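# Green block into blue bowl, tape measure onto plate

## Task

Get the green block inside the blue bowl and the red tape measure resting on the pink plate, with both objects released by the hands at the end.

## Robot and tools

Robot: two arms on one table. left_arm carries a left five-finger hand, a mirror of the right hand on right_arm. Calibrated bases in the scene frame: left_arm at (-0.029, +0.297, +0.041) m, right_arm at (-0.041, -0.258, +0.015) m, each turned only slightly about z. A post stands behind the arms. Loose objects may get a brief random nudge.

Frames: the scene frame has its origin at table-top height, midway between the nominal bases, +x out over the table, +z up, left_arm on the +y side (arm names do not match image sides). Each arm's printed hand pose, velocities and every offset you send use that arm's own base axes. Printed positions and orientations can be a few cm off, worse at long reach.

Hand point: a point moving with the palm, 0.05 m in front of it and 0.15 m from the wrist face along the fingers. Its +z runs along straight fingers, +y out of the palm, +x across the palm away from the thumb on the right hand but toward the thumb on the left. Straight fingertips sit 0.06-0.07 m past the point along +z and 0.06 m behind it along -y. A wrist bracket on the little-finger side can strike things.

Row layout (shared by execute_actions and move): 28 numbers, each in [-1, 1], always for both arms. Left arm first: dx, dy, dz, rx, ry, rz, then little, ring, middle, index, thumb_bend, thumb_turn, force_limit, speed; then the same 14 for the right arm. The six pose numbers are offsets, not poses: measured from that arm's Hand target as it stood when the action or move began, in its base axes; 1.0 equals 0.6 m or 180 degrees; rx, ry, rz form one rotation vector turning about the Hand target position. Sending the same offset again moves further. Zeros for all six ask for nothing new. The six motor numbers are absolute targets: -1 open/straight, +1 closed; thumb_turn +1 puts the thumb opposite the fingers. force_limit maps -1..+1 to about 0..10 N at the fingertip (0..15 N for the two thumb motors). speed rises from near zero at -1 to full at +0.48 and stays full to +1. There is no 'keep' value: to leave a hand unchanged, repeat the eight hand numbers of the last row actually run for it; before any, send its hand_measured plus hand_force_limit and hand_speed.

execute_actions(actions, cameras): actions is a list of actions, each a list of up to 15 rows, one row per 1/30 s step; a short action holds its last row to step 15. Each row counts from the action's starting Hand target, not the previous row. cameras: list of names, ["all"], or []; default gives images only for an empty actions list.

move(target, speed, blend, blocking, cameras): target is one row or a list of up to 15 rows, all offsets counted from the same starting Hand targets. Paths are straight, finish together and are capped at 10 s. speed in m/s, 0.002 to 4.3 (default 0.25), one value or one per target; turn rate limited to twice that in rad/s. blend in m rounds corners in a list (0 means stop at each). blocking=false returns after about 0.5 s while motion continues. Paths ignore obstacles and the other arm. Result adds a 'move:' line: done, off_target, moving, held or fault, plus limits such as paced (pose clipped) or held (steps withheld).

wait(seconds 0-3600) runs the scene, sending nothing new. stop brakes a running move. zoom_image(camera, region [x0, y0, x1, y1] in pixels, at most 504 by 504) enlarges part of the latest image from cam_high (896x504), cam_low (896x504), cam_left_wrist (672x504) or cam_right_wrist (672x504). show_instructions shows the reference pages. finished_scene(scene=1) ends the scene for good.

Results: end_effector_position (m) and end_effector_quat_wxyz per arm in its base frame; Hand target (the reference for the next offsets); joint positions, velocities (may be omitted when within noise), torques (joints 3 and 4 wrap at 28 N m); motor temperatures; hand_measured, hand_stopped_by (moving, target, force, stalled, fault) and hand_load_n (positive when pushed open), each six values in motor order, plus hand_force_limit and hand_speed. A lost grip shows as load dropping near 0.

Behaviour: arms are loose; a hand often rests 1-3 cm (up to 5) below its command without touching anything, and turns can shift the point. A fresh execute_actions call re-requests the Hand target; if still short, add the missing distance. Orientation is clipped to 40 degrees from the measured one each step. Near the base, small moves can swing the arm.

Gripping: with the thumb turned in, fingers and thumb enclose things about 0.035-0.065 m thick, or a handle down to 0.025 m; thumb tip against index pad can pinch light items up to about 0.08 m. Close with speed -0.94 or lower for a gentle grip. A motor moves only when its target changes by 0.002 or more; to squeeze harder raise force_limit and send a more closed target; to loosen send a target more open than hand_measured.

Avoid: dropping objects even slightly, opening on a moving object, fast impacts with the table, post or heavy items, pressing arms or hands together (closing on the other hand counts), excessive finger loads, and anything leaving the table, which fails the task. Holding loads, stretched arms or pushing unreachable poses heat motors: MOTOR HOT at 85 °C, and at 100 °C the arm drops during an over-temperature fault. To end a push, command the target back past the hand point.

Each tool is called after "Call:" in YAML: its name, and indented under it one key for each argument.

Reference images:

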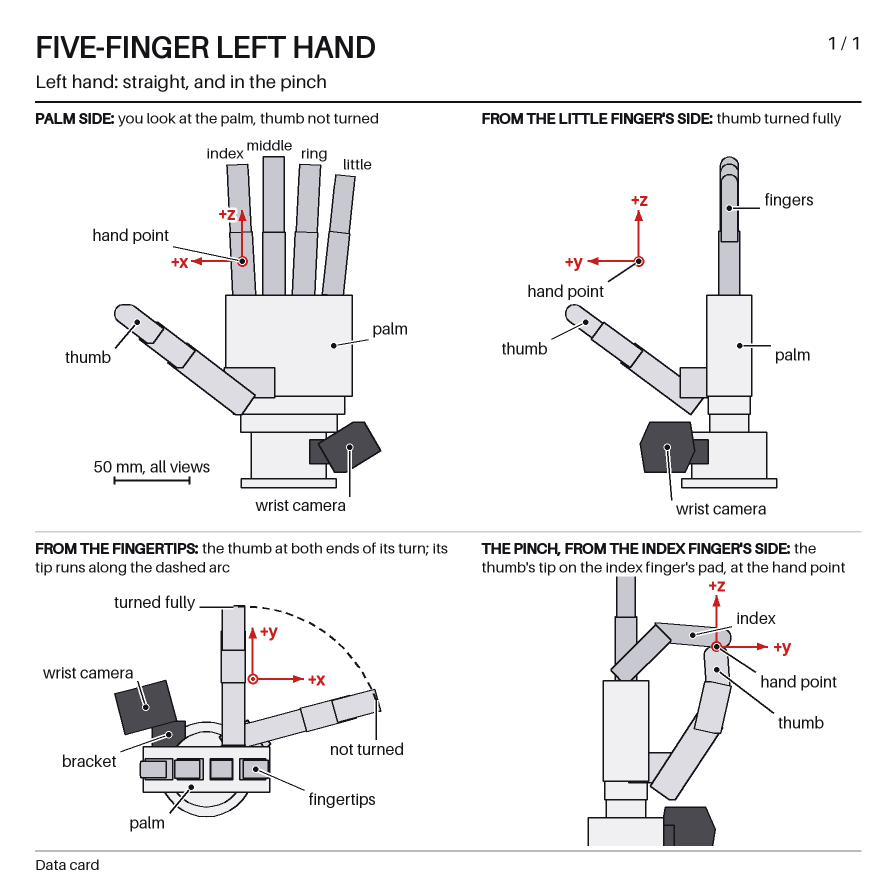

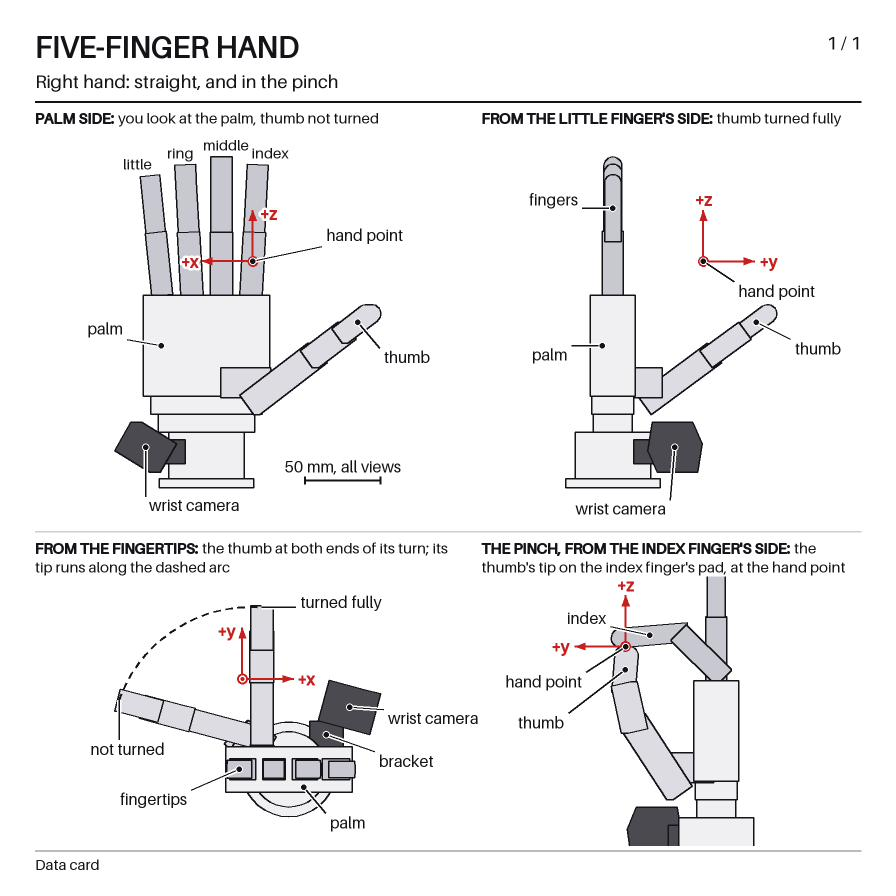

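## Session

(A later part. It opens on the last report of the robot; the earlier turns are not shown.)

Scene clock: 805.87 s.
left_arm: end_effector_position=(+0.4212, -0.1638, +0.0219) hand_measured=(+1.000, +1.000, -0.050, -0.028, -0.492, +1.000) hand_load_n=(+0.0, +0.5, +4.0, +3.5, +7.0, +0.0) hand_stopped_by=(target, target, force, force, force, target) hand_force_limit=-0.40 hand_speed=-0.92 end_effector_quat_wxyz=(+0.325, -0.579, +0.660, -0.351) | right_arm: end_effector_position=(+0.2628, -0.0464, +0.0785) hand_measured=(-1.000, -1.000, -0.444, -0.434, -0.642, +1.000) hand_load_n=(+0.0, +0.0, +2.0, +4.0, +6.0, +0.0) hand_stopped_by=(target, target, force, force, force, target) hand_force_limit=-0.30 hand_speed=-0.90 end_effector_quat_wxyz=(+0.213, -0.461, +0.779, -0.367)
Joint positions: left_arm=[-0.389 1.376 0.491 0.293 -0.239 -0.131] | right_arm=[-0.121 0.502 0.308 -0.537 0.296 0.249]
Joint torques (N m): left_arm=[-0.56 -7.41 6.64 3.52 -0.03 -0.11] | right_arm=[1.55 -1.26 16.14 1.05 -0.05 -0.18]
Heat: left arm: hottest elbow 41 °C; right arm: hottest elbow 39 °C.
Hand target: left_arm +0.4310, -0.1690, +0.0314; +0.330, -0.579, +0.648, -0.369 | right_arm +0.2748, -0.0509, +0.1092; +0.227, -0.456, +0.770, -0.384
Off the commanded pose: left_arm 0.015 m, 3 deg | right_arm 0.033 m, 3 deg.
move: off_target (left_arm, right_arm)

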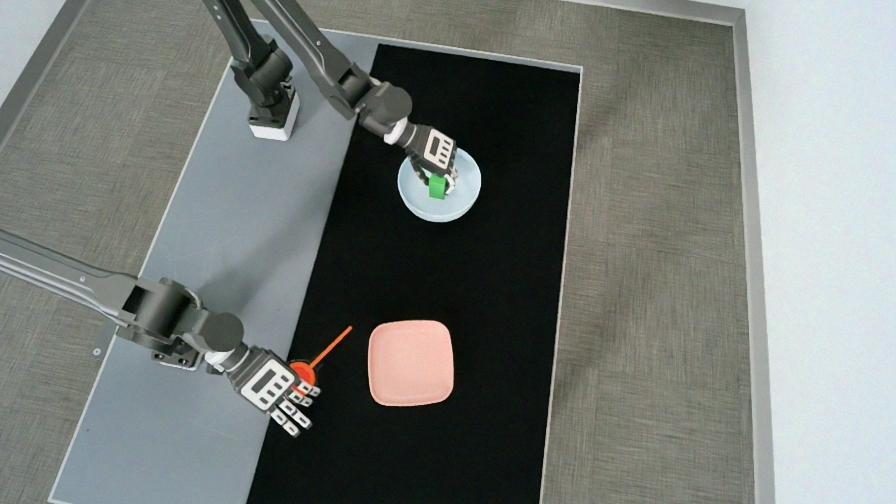

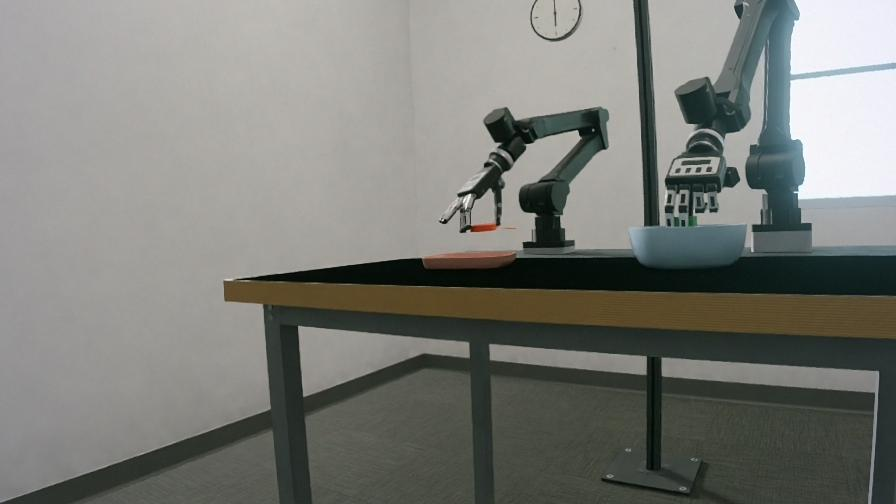

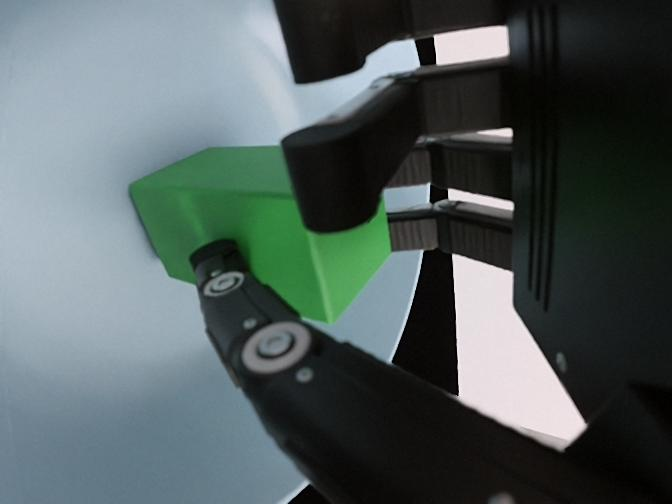

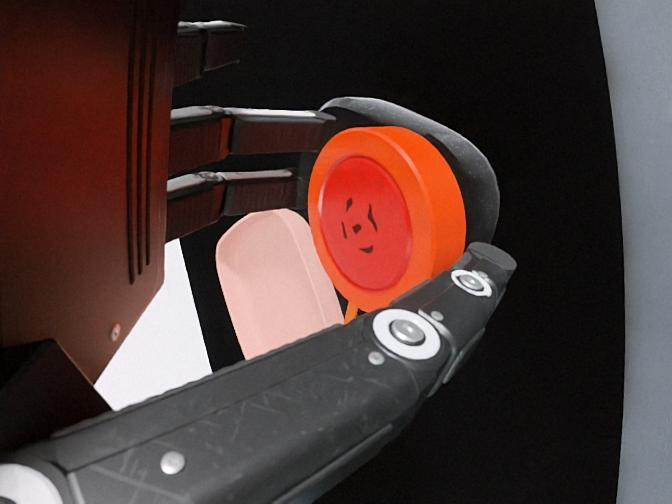

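Call:
move:
  target: [0,0,-0.01,0,0,0,1,1,0.2,0.2,-0.1,1,-0.4,-0.92,0,0,0,0,0,0,-1,-1,-0.3,-0.3,-0.45,1,-0.3,-0.9]
  speed: 0.03
  cameras: ["cam_left_wrist"]

Call:
zoom_image:
  camera: "cam_left_wrist"
  region: [60, 100, 300, 320]

Scene clock: 816.30 s.
left_arm: end_effector_position=(+0.4238, -0.1648, +0.0177) hand_measured=(+1.000, +1.000, -0.050, -0.028, -0.492, +1.000) hand_load_n=(+0.0, +0.0, +4.0, +3.5, +7.0, +0.0) hand_stopped_by=(target, target, force, force, force, target) hand_force_limit=-0.40 hand_speed=-0.92 end_effector_quat_wxyz=(+0.326, -0.579, +0.659, -0.353) | right_arm: end_effector_position=(+0.2628, -0.0464, +0.0785) hand_measured=(-1.000, -1.000, -0.444, -0.434, -0.642, +1.000) hand_load_n=(+0.0, +0.0, +2.0, +3.5, +6.0, +0.0) hand_stopped_by=(target, target, force, force, force, target) hand_force_limit=-0.30 hand_speed=-0.90 end_effector_quat_wxyz=(+0.213, -0.461, +0.779, -0.367)
Joint positions: left_arm=[-0.389 1.397 0.491 0.319 -0.239 -0.131] | right_arm=[-0.121 0.502 0.308 -0.537 0.296 0.249]
Joint torques (N m): left_arm=[-0.44 -7.82 6.05 3.48 -0.03 -0.12] | right_arm=[1.67 -1.03 16.13 1.05 -0.06 -0.18]
Heat: left arm: hottest elbow 41 °C; right arm: hottest elbow 39 °C.
Hand target: left_arm +0.4310, -0.1690, +0.0254; +0.330, -0.579, +0.648, -0.369 | right_arm +0.2748, -0.0509, +0.1092; +0.227, -0.456, +0.770, -0.384
Off the commanded pose: left_arm 0.011 m, 2 deg | right_arm 0.033 m, 3 deg.
move: off_target (left_arm)

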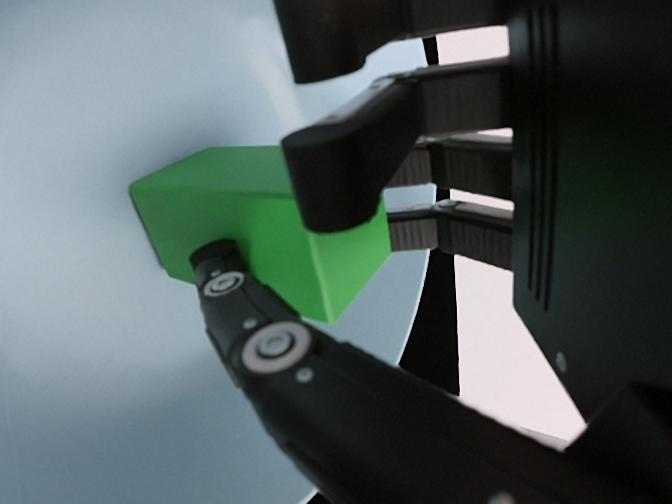

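Scaled by 2.100 from the camera's image (finer frame: 960x720).

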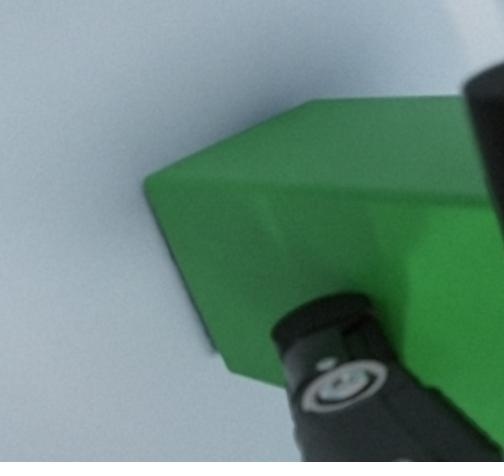

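Call:
move:
  target: [0,0,-0.005,0,0,0,1,1,0.2,0.2,-0.1,1,-0.4,-0.92,0,0,0,0,0,0,-1,-1,-0.3,-0.3,-0.45,1,-0.3,-0.9]
  speed: 0.03
  cameras: ["cam_left_wrist"]

Call:
zoom_image:
  camera: "cam_left_wrist"
  region: [60, 100, 300, 320]

Scene clock: 821.93 s.
left_arm: end_effector_position=(+0.4250, -0.1654, +0.0162) hand_measured=(+1.000, +1.000, -0.050, -0.028, -0.492, +1.000) hand_load_n=(+0.0, +0.5, +4.0, +3.5, +7.0, +0.0) hand_stopped_by=(target, target, force, force, force, target) hand_force_limit=-0.40 hand_speed=-0.92 end_effector_quat_wxyz=(+0.327, -0.578, +0.658, -0.354) | right_arm: end_effector_position=(+0.2628, -0.0464, +0.0785) hand_measured=(-1.000, -1.000, -0.444, -0.434, -0.642, +1.000) hand_load_n=(+0.0, +0.0, +1.5, +3.5, +6.0, -0.5) hand_stopped_by=(target, target, force, force, force, target) hand_force_limit=-0.30 hand_speed=-0.90 end_effector_quat_wxyz=(+0.213, -0.461, +0.779, -0.367)
Joint positions: left_arm=[-0.389 1.406 0.491 0.332 -0.239 -0.131] | right_arm=[-0.121 0.502 0.308 -0.537 0.296 0.249]
Joint torques (N m): left_arm=[-0.44 -7.71 5.74 3.52 -0.03 -0.12] | right_arm=[1.73 -1.08 16.13 1.06 -0.05 -0.18]
Heat: left arm: hottest elbow 40 °C; right arm: hottest elbow 40 °C.
Hand target: left_arm +0.4310, -0.1690, +0.0224; +0.330, -0.579, +0.648, -0.369 | right_arm +0.2748, -0.0509, +0.1092; +0.227, -0.456, +0.770, -0.384
Off the commanded pose: left_arm 0.009 m, 2 deg | right_arm 0.033 m, 3 deg.
move: done

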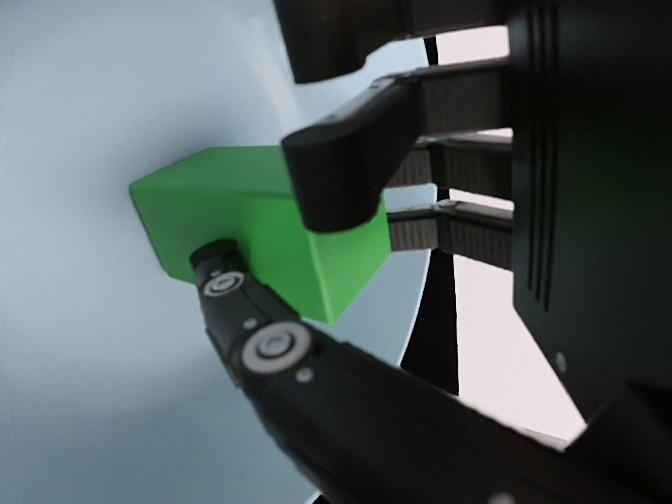

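Scaled by 2.100 from the camera's image (finer frame: 960x720).

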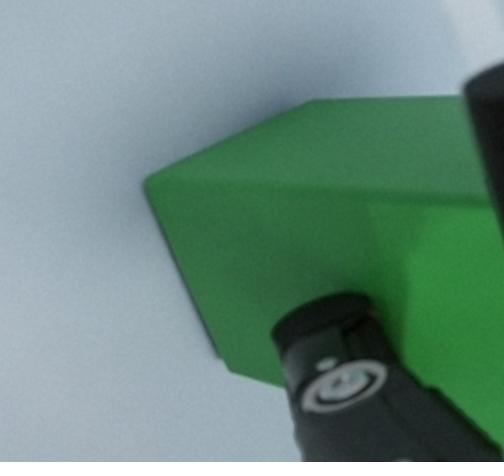

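Call:
move:
  target: [0,0,-0.006,0,0,0,1,1,0.2,0.2,-0.1,1,-0.4,-0.92,0.272,0.078,0.01,0,0,0,-1,-1,-0.3,-0.3,-0.45,1,-0.3,-0.9]
  speed: 0.1
  cameras: ["all"]

Call:
zoom_image:
  camera: "cam_left_wrist"
  region: [60, 100, 300, 320]

Call:
zoom_image:
  camera: "cam_high"
  region: [330, 280, 480, 430]

Call:
zoom_image:
  camera: "cam_low"
  region: [390, 150, 560, 290]

Scene clock: 876.47 s.
left_arm: end_effector_position=(+0.4254, -0.1655, +0.0139) hand_measured=(+1.000, +1.000, -0.050, -0.028, -0.492, +1.000) hand_load_n=(+0.0, +0.5, +4.0, +3.5, +7.0, +0.0) hand_stopped_by=(target, target, force, force, force, target) hand_force_limit=-0.40 hand_speed=-0.92 end_effector_quat_wxyz=(+0.328, -0.578, +0.658, -0.355) | right_arm: end_effector_position=(+0.4087, -0.0072, +0.0874) hand_measured=(-1.000, -1.000, -0.444, -0.434, -0.642, +1.000) hand_load_n=(+0.0, +0.0, +2.0, +4.0, +6.0, +0.0) hand_stopped_by=(target, target, force, force, force, target) hand_force_limit=-0.30 hand_speed=-0.90 end_effector_quat_wxyz=(+0.194, -0.482, +0.770, -0.369)
Joint positions: left_arm=[-0.389 1.416 0.488 0.347 -0.239 -0.131] | right_arm=[0.08 1.125 0.615 -0.298 0.448 0.35]
Joint torques (N m): left_arm=[-0.44 -7.41 5.78 3.48 -0.04 -0.11] | right_arm=[2.9 -6.95 14.46 2.43 0.3 0.22]
Motor temperatures (°C): left_arm=[20 23 39 26 25 22] | right_arm=[25 26 46 24 22 24]
Heat: left arm: hottest elbow 39 °C; right arm: hottest elbow 46 °C.
Hand target: left_arm +0.4310, -0.1690, +0.0188; +0.330, -0.579, +0.648, -0.369 | right_arm +0.4380, -0.0041, +0.1152; +0.227, -0.456, +0.770, -0.384
Off the commanded pose: left_arm 0.008 m, 2 deg | right_arm 0.041 m, 5 deg.
move: off_target (right_arm)

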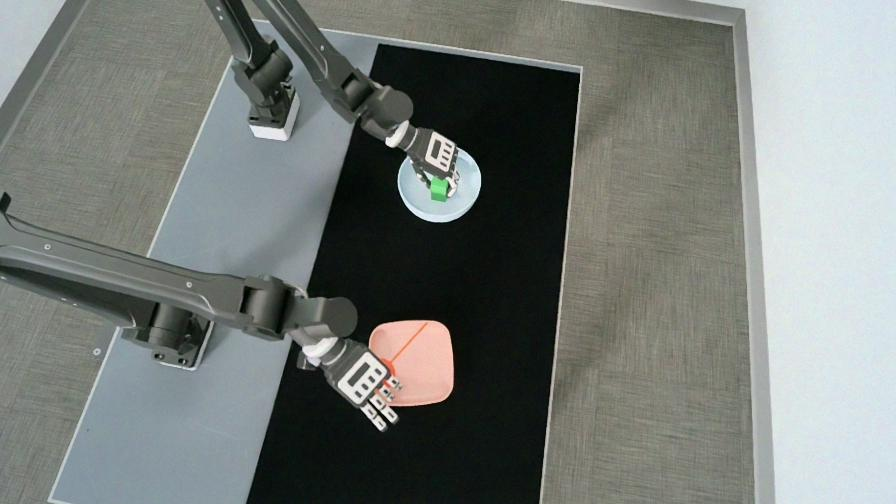

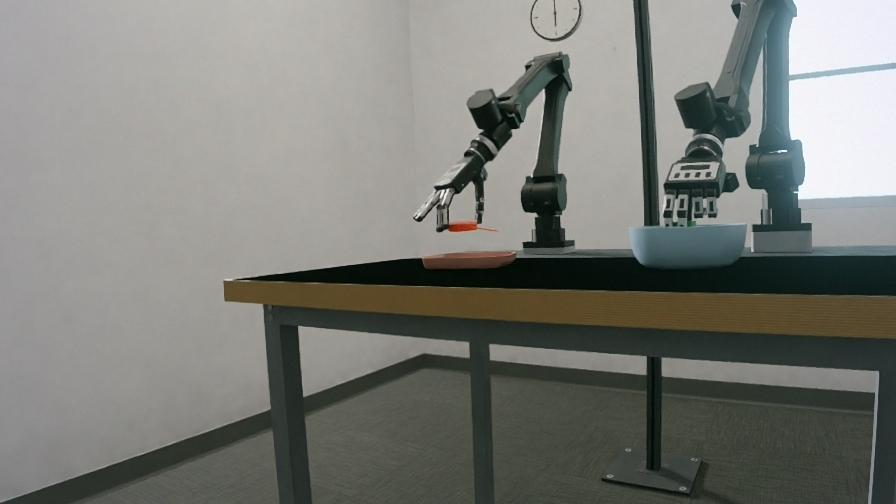

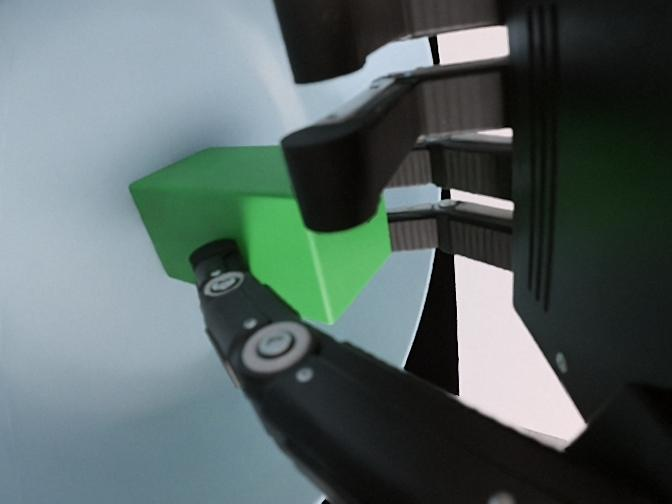

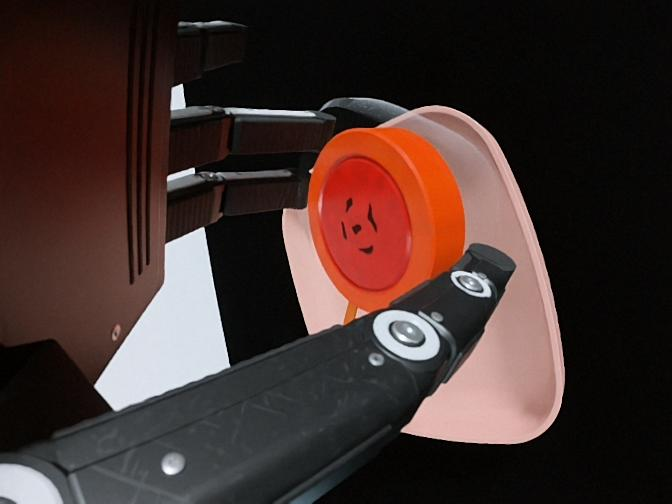

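Scaled by 2.100 from the camera's image (finer frame: 960x720).

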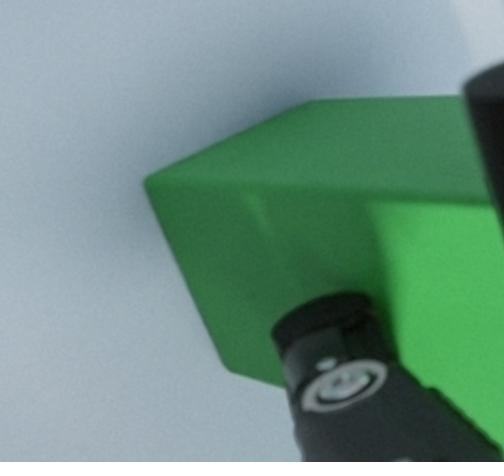

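Scaled by 3.360 from the camera's image (finer frame: 1280x720).

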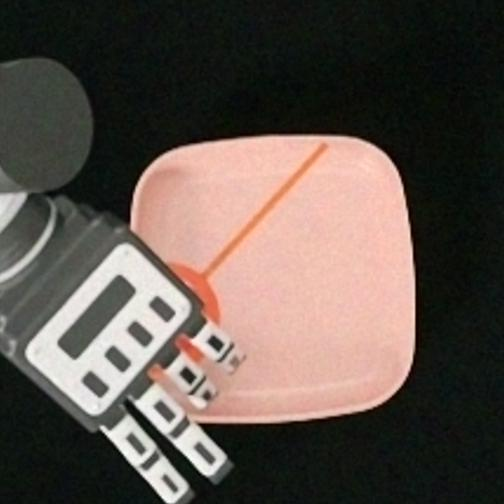

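Scaled by 2.965 from the camera's image (finer frame: 1280x720).

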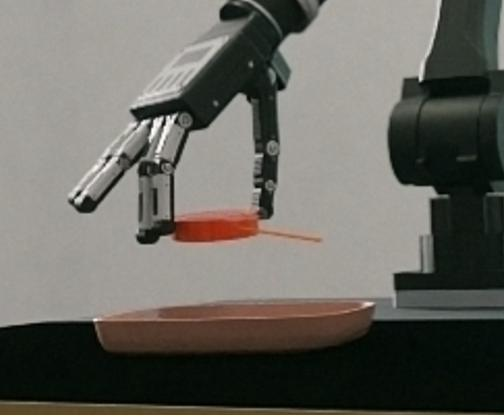

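Call:
move:
  target: [0,0,0,0,0,0,1,1,-0.2,-0.2,-0.6,1,-0.4,-0.8,0,0.008,-0.1,0,0,0,-1,-1,-0.3,-0.3,-0.45,1,-0.3,-0.9]
  speed: 0.08
  cameras: ["all"]

Call:
zoom_image:
  camera: "cam_high"
  region: [330, 280, 480, 430]

Call:
zoom_image:
  camera: "cam_low"
  region: [390, 150, 560, 290]

Scene clock: 901.13 s.
left_arm: end_effector_position=(+0.4260, -0.1662, +0.0147) hand_measured=(+1.000, +1.000, -0.200, -0.200, -0.600, +1.000) hand_load_n=(+0.5, +0.0, +0.0, +0.0, -0.5, +0.0) hand_stopped_by=(target, target, target, target, target, target) hand_force_limit=-0.40 hand_speed=-0.80 end_effector_quat_wxyz=(+0.327, -0.580, +0.655, -0.358) | right_arm: end_effector_position=(+0.4296, -0.0013, +0.0498) hand_measured=(-1.000, -1.000, -0.444, -0.434, -0.642, +1.000) hand_load_n=(+0.0, +0.0, +2.0, +4.0, +6.0, +0.0) hand_stopped_by=(target, target, force, force, force, target) hand_force_limit=-0.30 hand_speed=-0.90 end_effector_quat_wxyz=(+0.212, -0.473, +0.766, -0.379)
Joint positions: left_arm=[-0.389 1.416 0.488 0.35 -0.239 -0.138] | right_arm=[0.094 1.254 0.57 -0.083 0.459 0.361]
Joint torques (N m): left_arm=[-0.5 -7.77 5.79 3.4 -0.03 -0.11] | right_arm=[3.02 -8.29 9.16 2.47 0.31 0.23]
Motor temperatures (°C): left_arm=[20 23 38 26 25 22] | right_arm=[25 26 51 24 22 24]
Heat: left arm: hottest elbow 38 °C; right arm: hottest elbow 51 °C.
Hand target: left_arm +0.4310, -0.1690, +0.0188; +0.330, -0.579, +0.648, -0.369 | right_arm +0.4380, +0.0007, +0.0552; +0.227, -0.456, +0.770, -0.384
Off the commanded pose: left_arm 0.007 m, 2 deg | right_arm 0.010 m, 3 deg.
move: off_target (right_arm)

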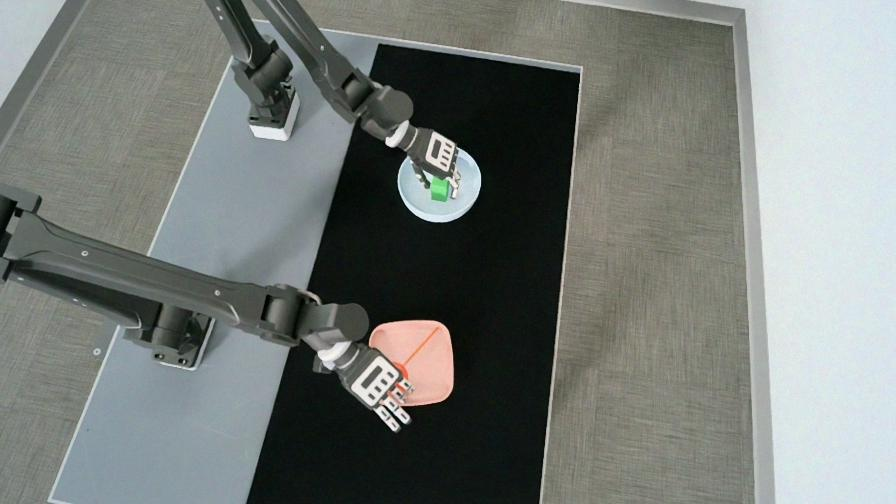

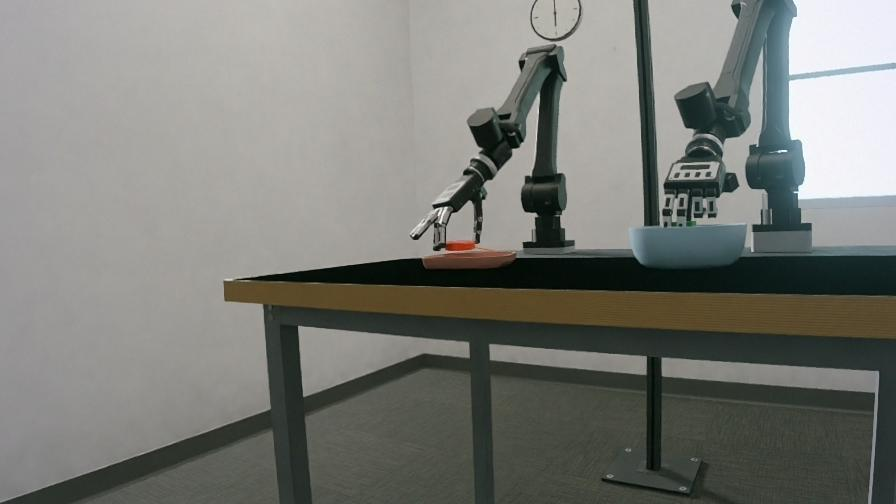

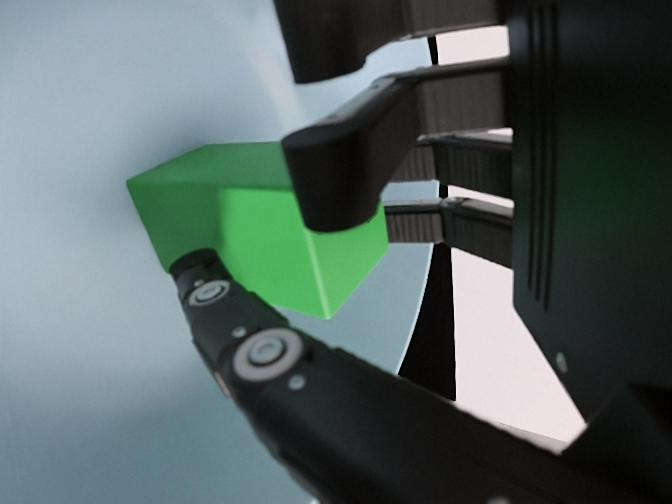

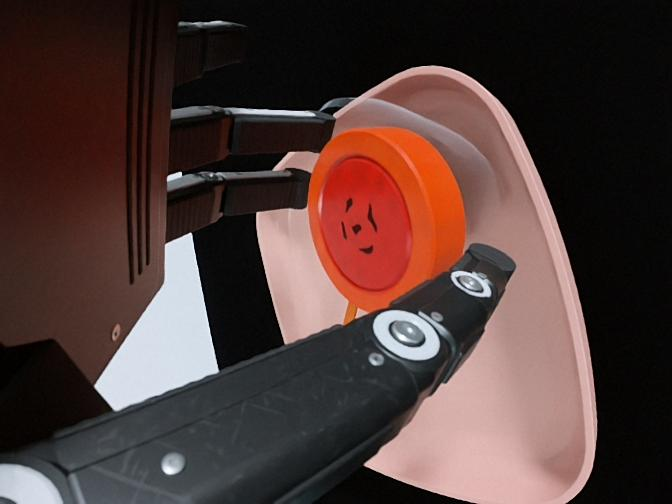

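Scaled by 3.360 from the camera's image (finer frame: 1280x720).

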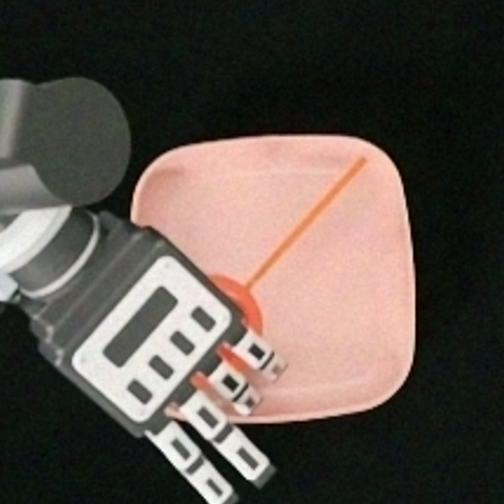

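Scaled by 2.965 from the camera's image (finer frame: 1280x720).

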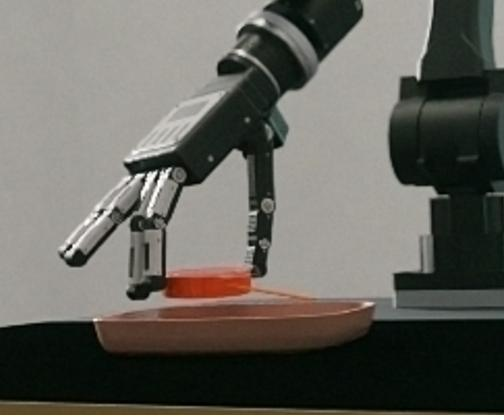

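Call:
move:
  target: [0,0,0,0,0,0,1,1,-0.5,-0.5,-0.85,1,-0.4,-0.6,0,0.0,-0.033,0.0114,-0.0169,0,-1,-1,-0.3,-0.3,-0.45,1,-0.3,-0.9]
  speed: 0.05
  cameras: ["all"]

Call:
zoom_image:
  camera: "cam_high"
  region: [330, 280, 480, 430]

Call:
zoom_image:
  camera: "cam_low"
  region: [390, 150, 560, 290]

Scene clock: 915.50 s.
left_arm: end_effector_position=(+0.4260, -0.1662, +0.0147) hand_measured=(+1.000, +1.000, -0.500, -0.500, -0.850, +1.000) hand_load_n=(+0.0, +0.0, +0.0, +0.0, +0.0, +0.0) hand_stopped_by=(target, target, target, target, target, target) hand_force_limit=-0.40 hand_speed=-0.60 end_effector_quat_wxyz=(+0.327, -0.580, +0.655, -0.358) | right_arm: end_effector_position=(+0.4308, +0.0040, +0.0317) hand_measured=(-1.000, -1.000, -0.444, -0.434, -0.642, +1.000) hand_load_n=(+0.0, +0.0, +2.0, +4.0, +6.0, +0.0) hand_stopped_by=(target, target, force, force, force, target) hand_force_limit=-0.30 hand_speed=-0.90 end_effector_quat_wxyz=(+0.243, -0.462, +0.764, -0.380)
Joint positions: left_arm=[-0.389 1.416 0.488 0.35 -0.239 -0.138] | right_arm=[0.094 1.292 0.507 0.072 0.436 0.375]
Joint torques (N m): left_arm=[-0.44 -7.41 5.78 3.44 -0.03 -0.12] | right_arm=[1.67 -7.94 8.34 2.55 -0.02 0.23]
Heat: left arm: hottest elbow 38 °C; right arm: hottest elbow 47 °C.
Hand target: left_arm +0.4310, -0.1690, +0.0188; +0.330, -0.579, +0.648, -0.369 | right_arm +0.4380, +0.0007, +0.0354; +0.256, -0.441, +0.770, -0.382
Off the commanded pose: left_arm 0.007 m, 2 deg | right_arm 0.009 m, 3 deg.
move: off_target (right_arm)

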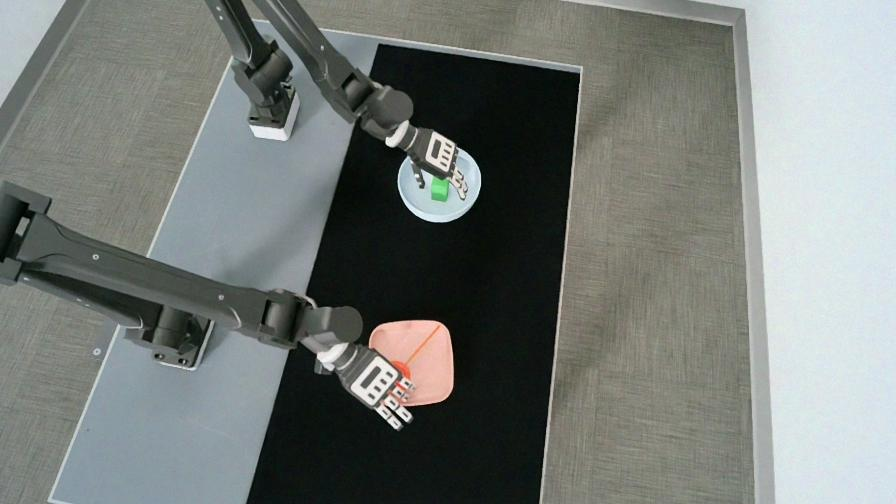

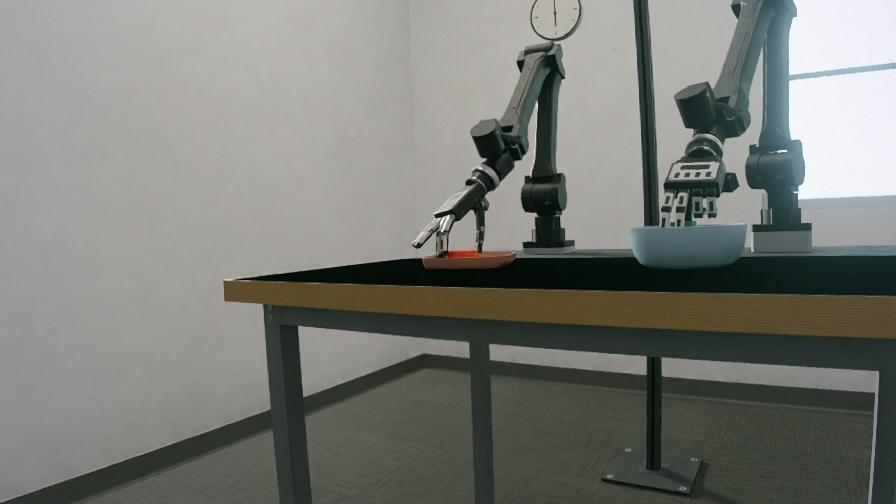

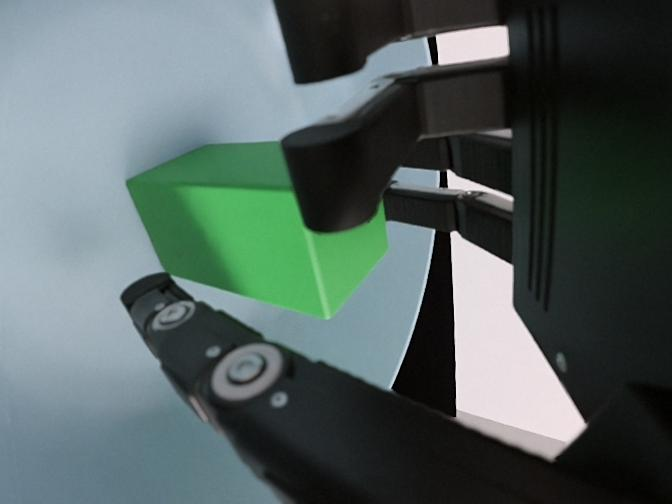

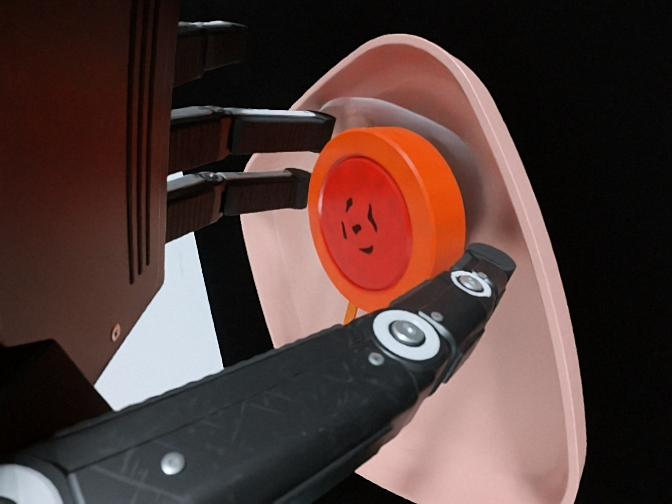

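Scaled by 3.360 from the camera's image (finer frame: 1280x720).

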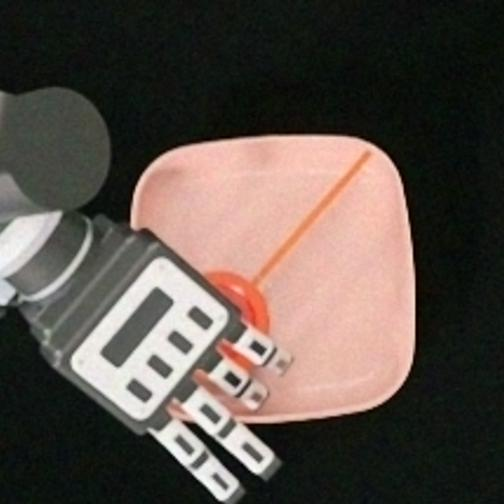

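Scaled by 2.965 from the camera's image (finer frame: 1280x720).

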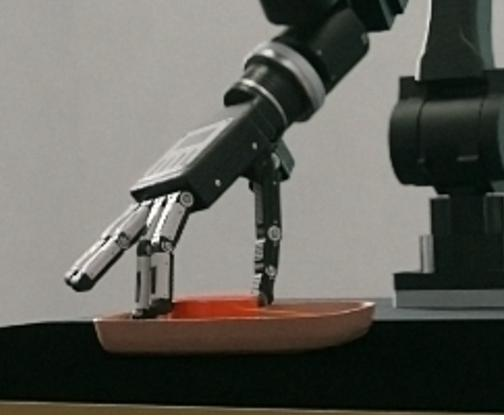

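Call:
move:
  target: [0.01,0,0.15,0,0,0,1,1,-0.5,-0.5,-0.85,1,-0.4,-0.6,0.0033,-0.0092,-0.0133,0,0,0,-1,-1,-0.3,-0.3,-0.45,1,-0.3,-0.9]
  speed: 0.08
  cameras: ["all"]

Call:
zoom_image:
  camera: "cam_high"
  region: [330, 280, 480, 430]

Call:
zoom_image:
  camera: "cam_right_wrist"
  region: [220, 20, 600, 500]

Scene clock: 933.73 s.
left_arm: end_effector_position=(+0.4155, -0.1617, +0.0764) hand_measured=(+1.000, +1.000, -0.500, -0.500, -0.850, +1.000) hand_load_n=(+0.0, +0.0, +0.0, +0.0, +0.0, +0.0) hand_stopped_by=(target, target, target, target, target, target) hand_force_limit=-0.40 hand_speed=-0.60 end_effector_quat_wxyz=(+0.318, -0.584, +0.663, -0.344) | right_arm: end_effector_position=(+0.4359, +0.0011, +0.0280) hand_measured=(-1.000, -1.000, -0.444, -0.434, -0.644, +1.000) hand_load_n=(+0.0, +0.0, +2.0, +3.5, +6.0, +0.0) hand_stopped_by=(target, target, force, force, force, target) hand_force_limit=-0.30 hand_speed=-0.90 end_effector_quat_wxyz=(+0.250, -0.457, +0.765, -0.380)
Joint positions: left_arm=[-0.386 1.207 0.56 0.033 -0.233 -0.138] | right_arm=[0.08 1.315 0.504 0.113 0.422 0.375]
Joint torques (N m): left_arm=[-0.15 -7.88 11.52 1.88 -0.03 -0.06] | right_arm=[1.26 -7.82 7.91 2.5 -0.01 0.12]
Motor temperatures (°C): left_arm=[20 23 38 26 25 22] | right_arm=[25 27 44 24 22 24]
Heat: left arm: hottest elbow 38 °C; right arm: hottest elbow 44 °C.
Hand target: left_arm +0.4370, -0.1690, +0.1088; +0.330, -0.579, +0.648, -0.369 | right_arm +0.4400, -0.0048, +0.0274; +0.256, -0.441, +0.770, -0.382
Off the commanded pose: left_arm 0.040 m, 4 deg | right_arm 0.007 m, 2 deg.
move: off_target (left_arm)

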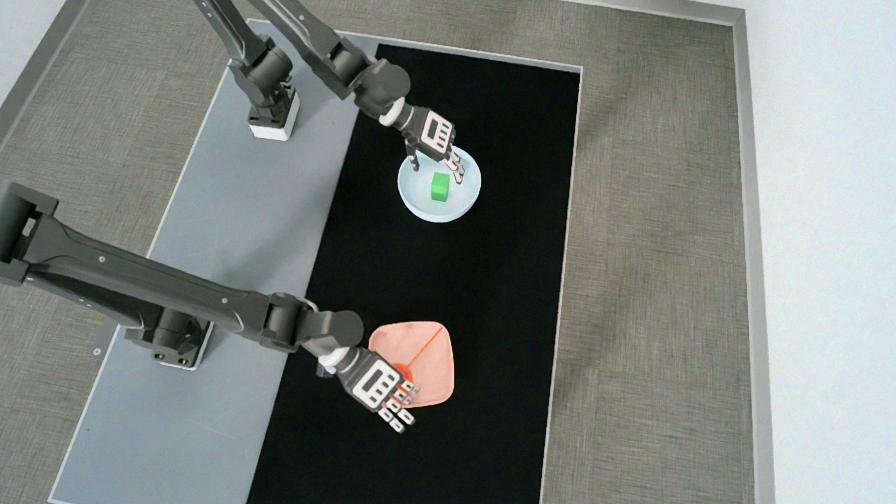

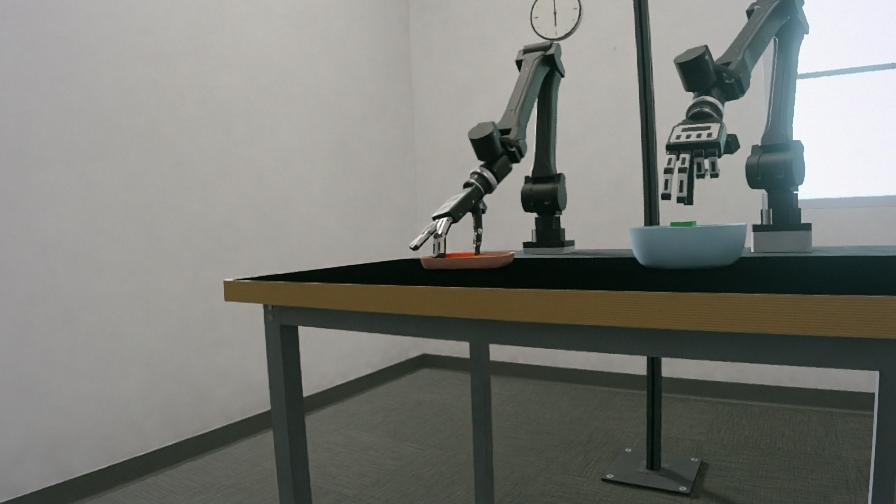

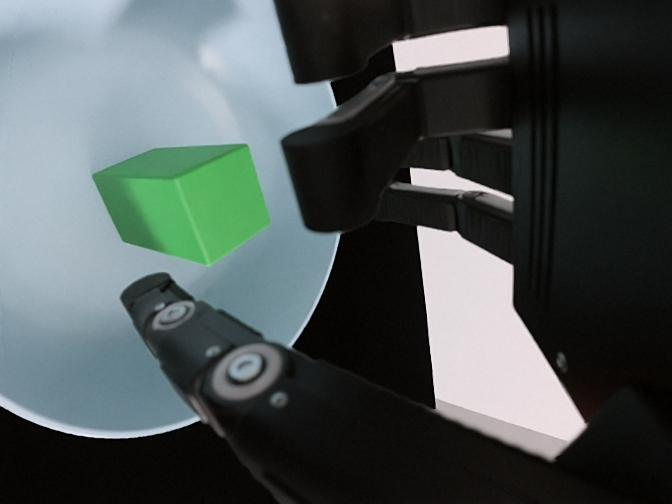

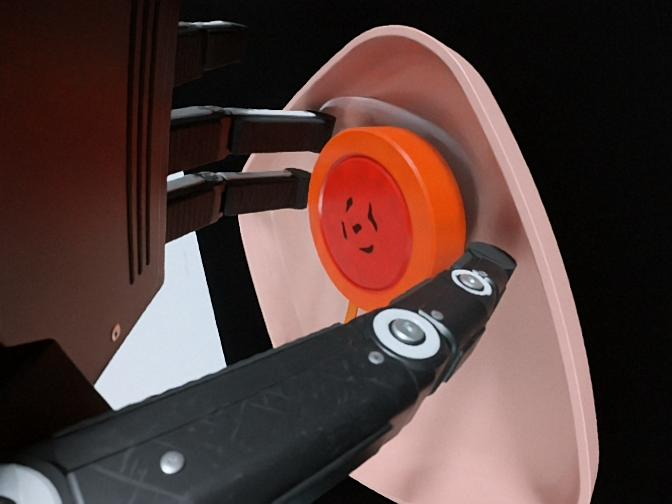

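Scaled by 3.360 from the camera's image (finer frame: 1280x720).

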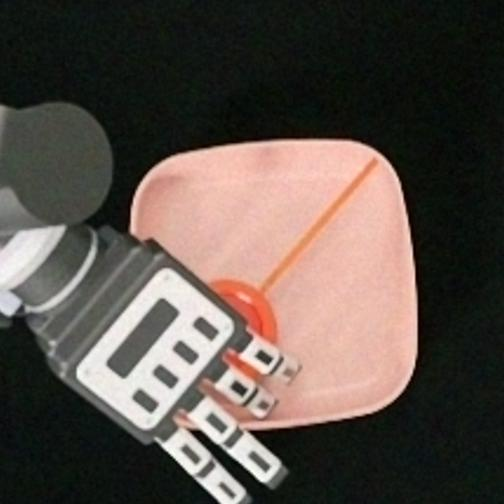

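Scaled by 1.050 from the camera's image (finer frame: 960x720).

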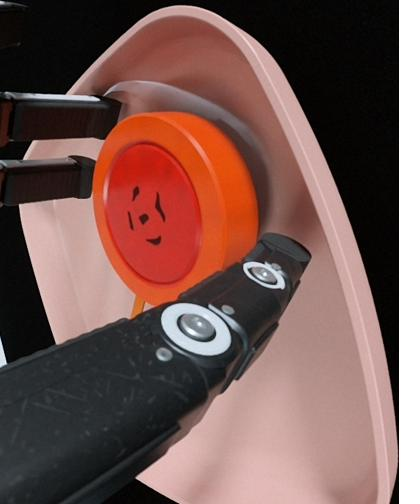

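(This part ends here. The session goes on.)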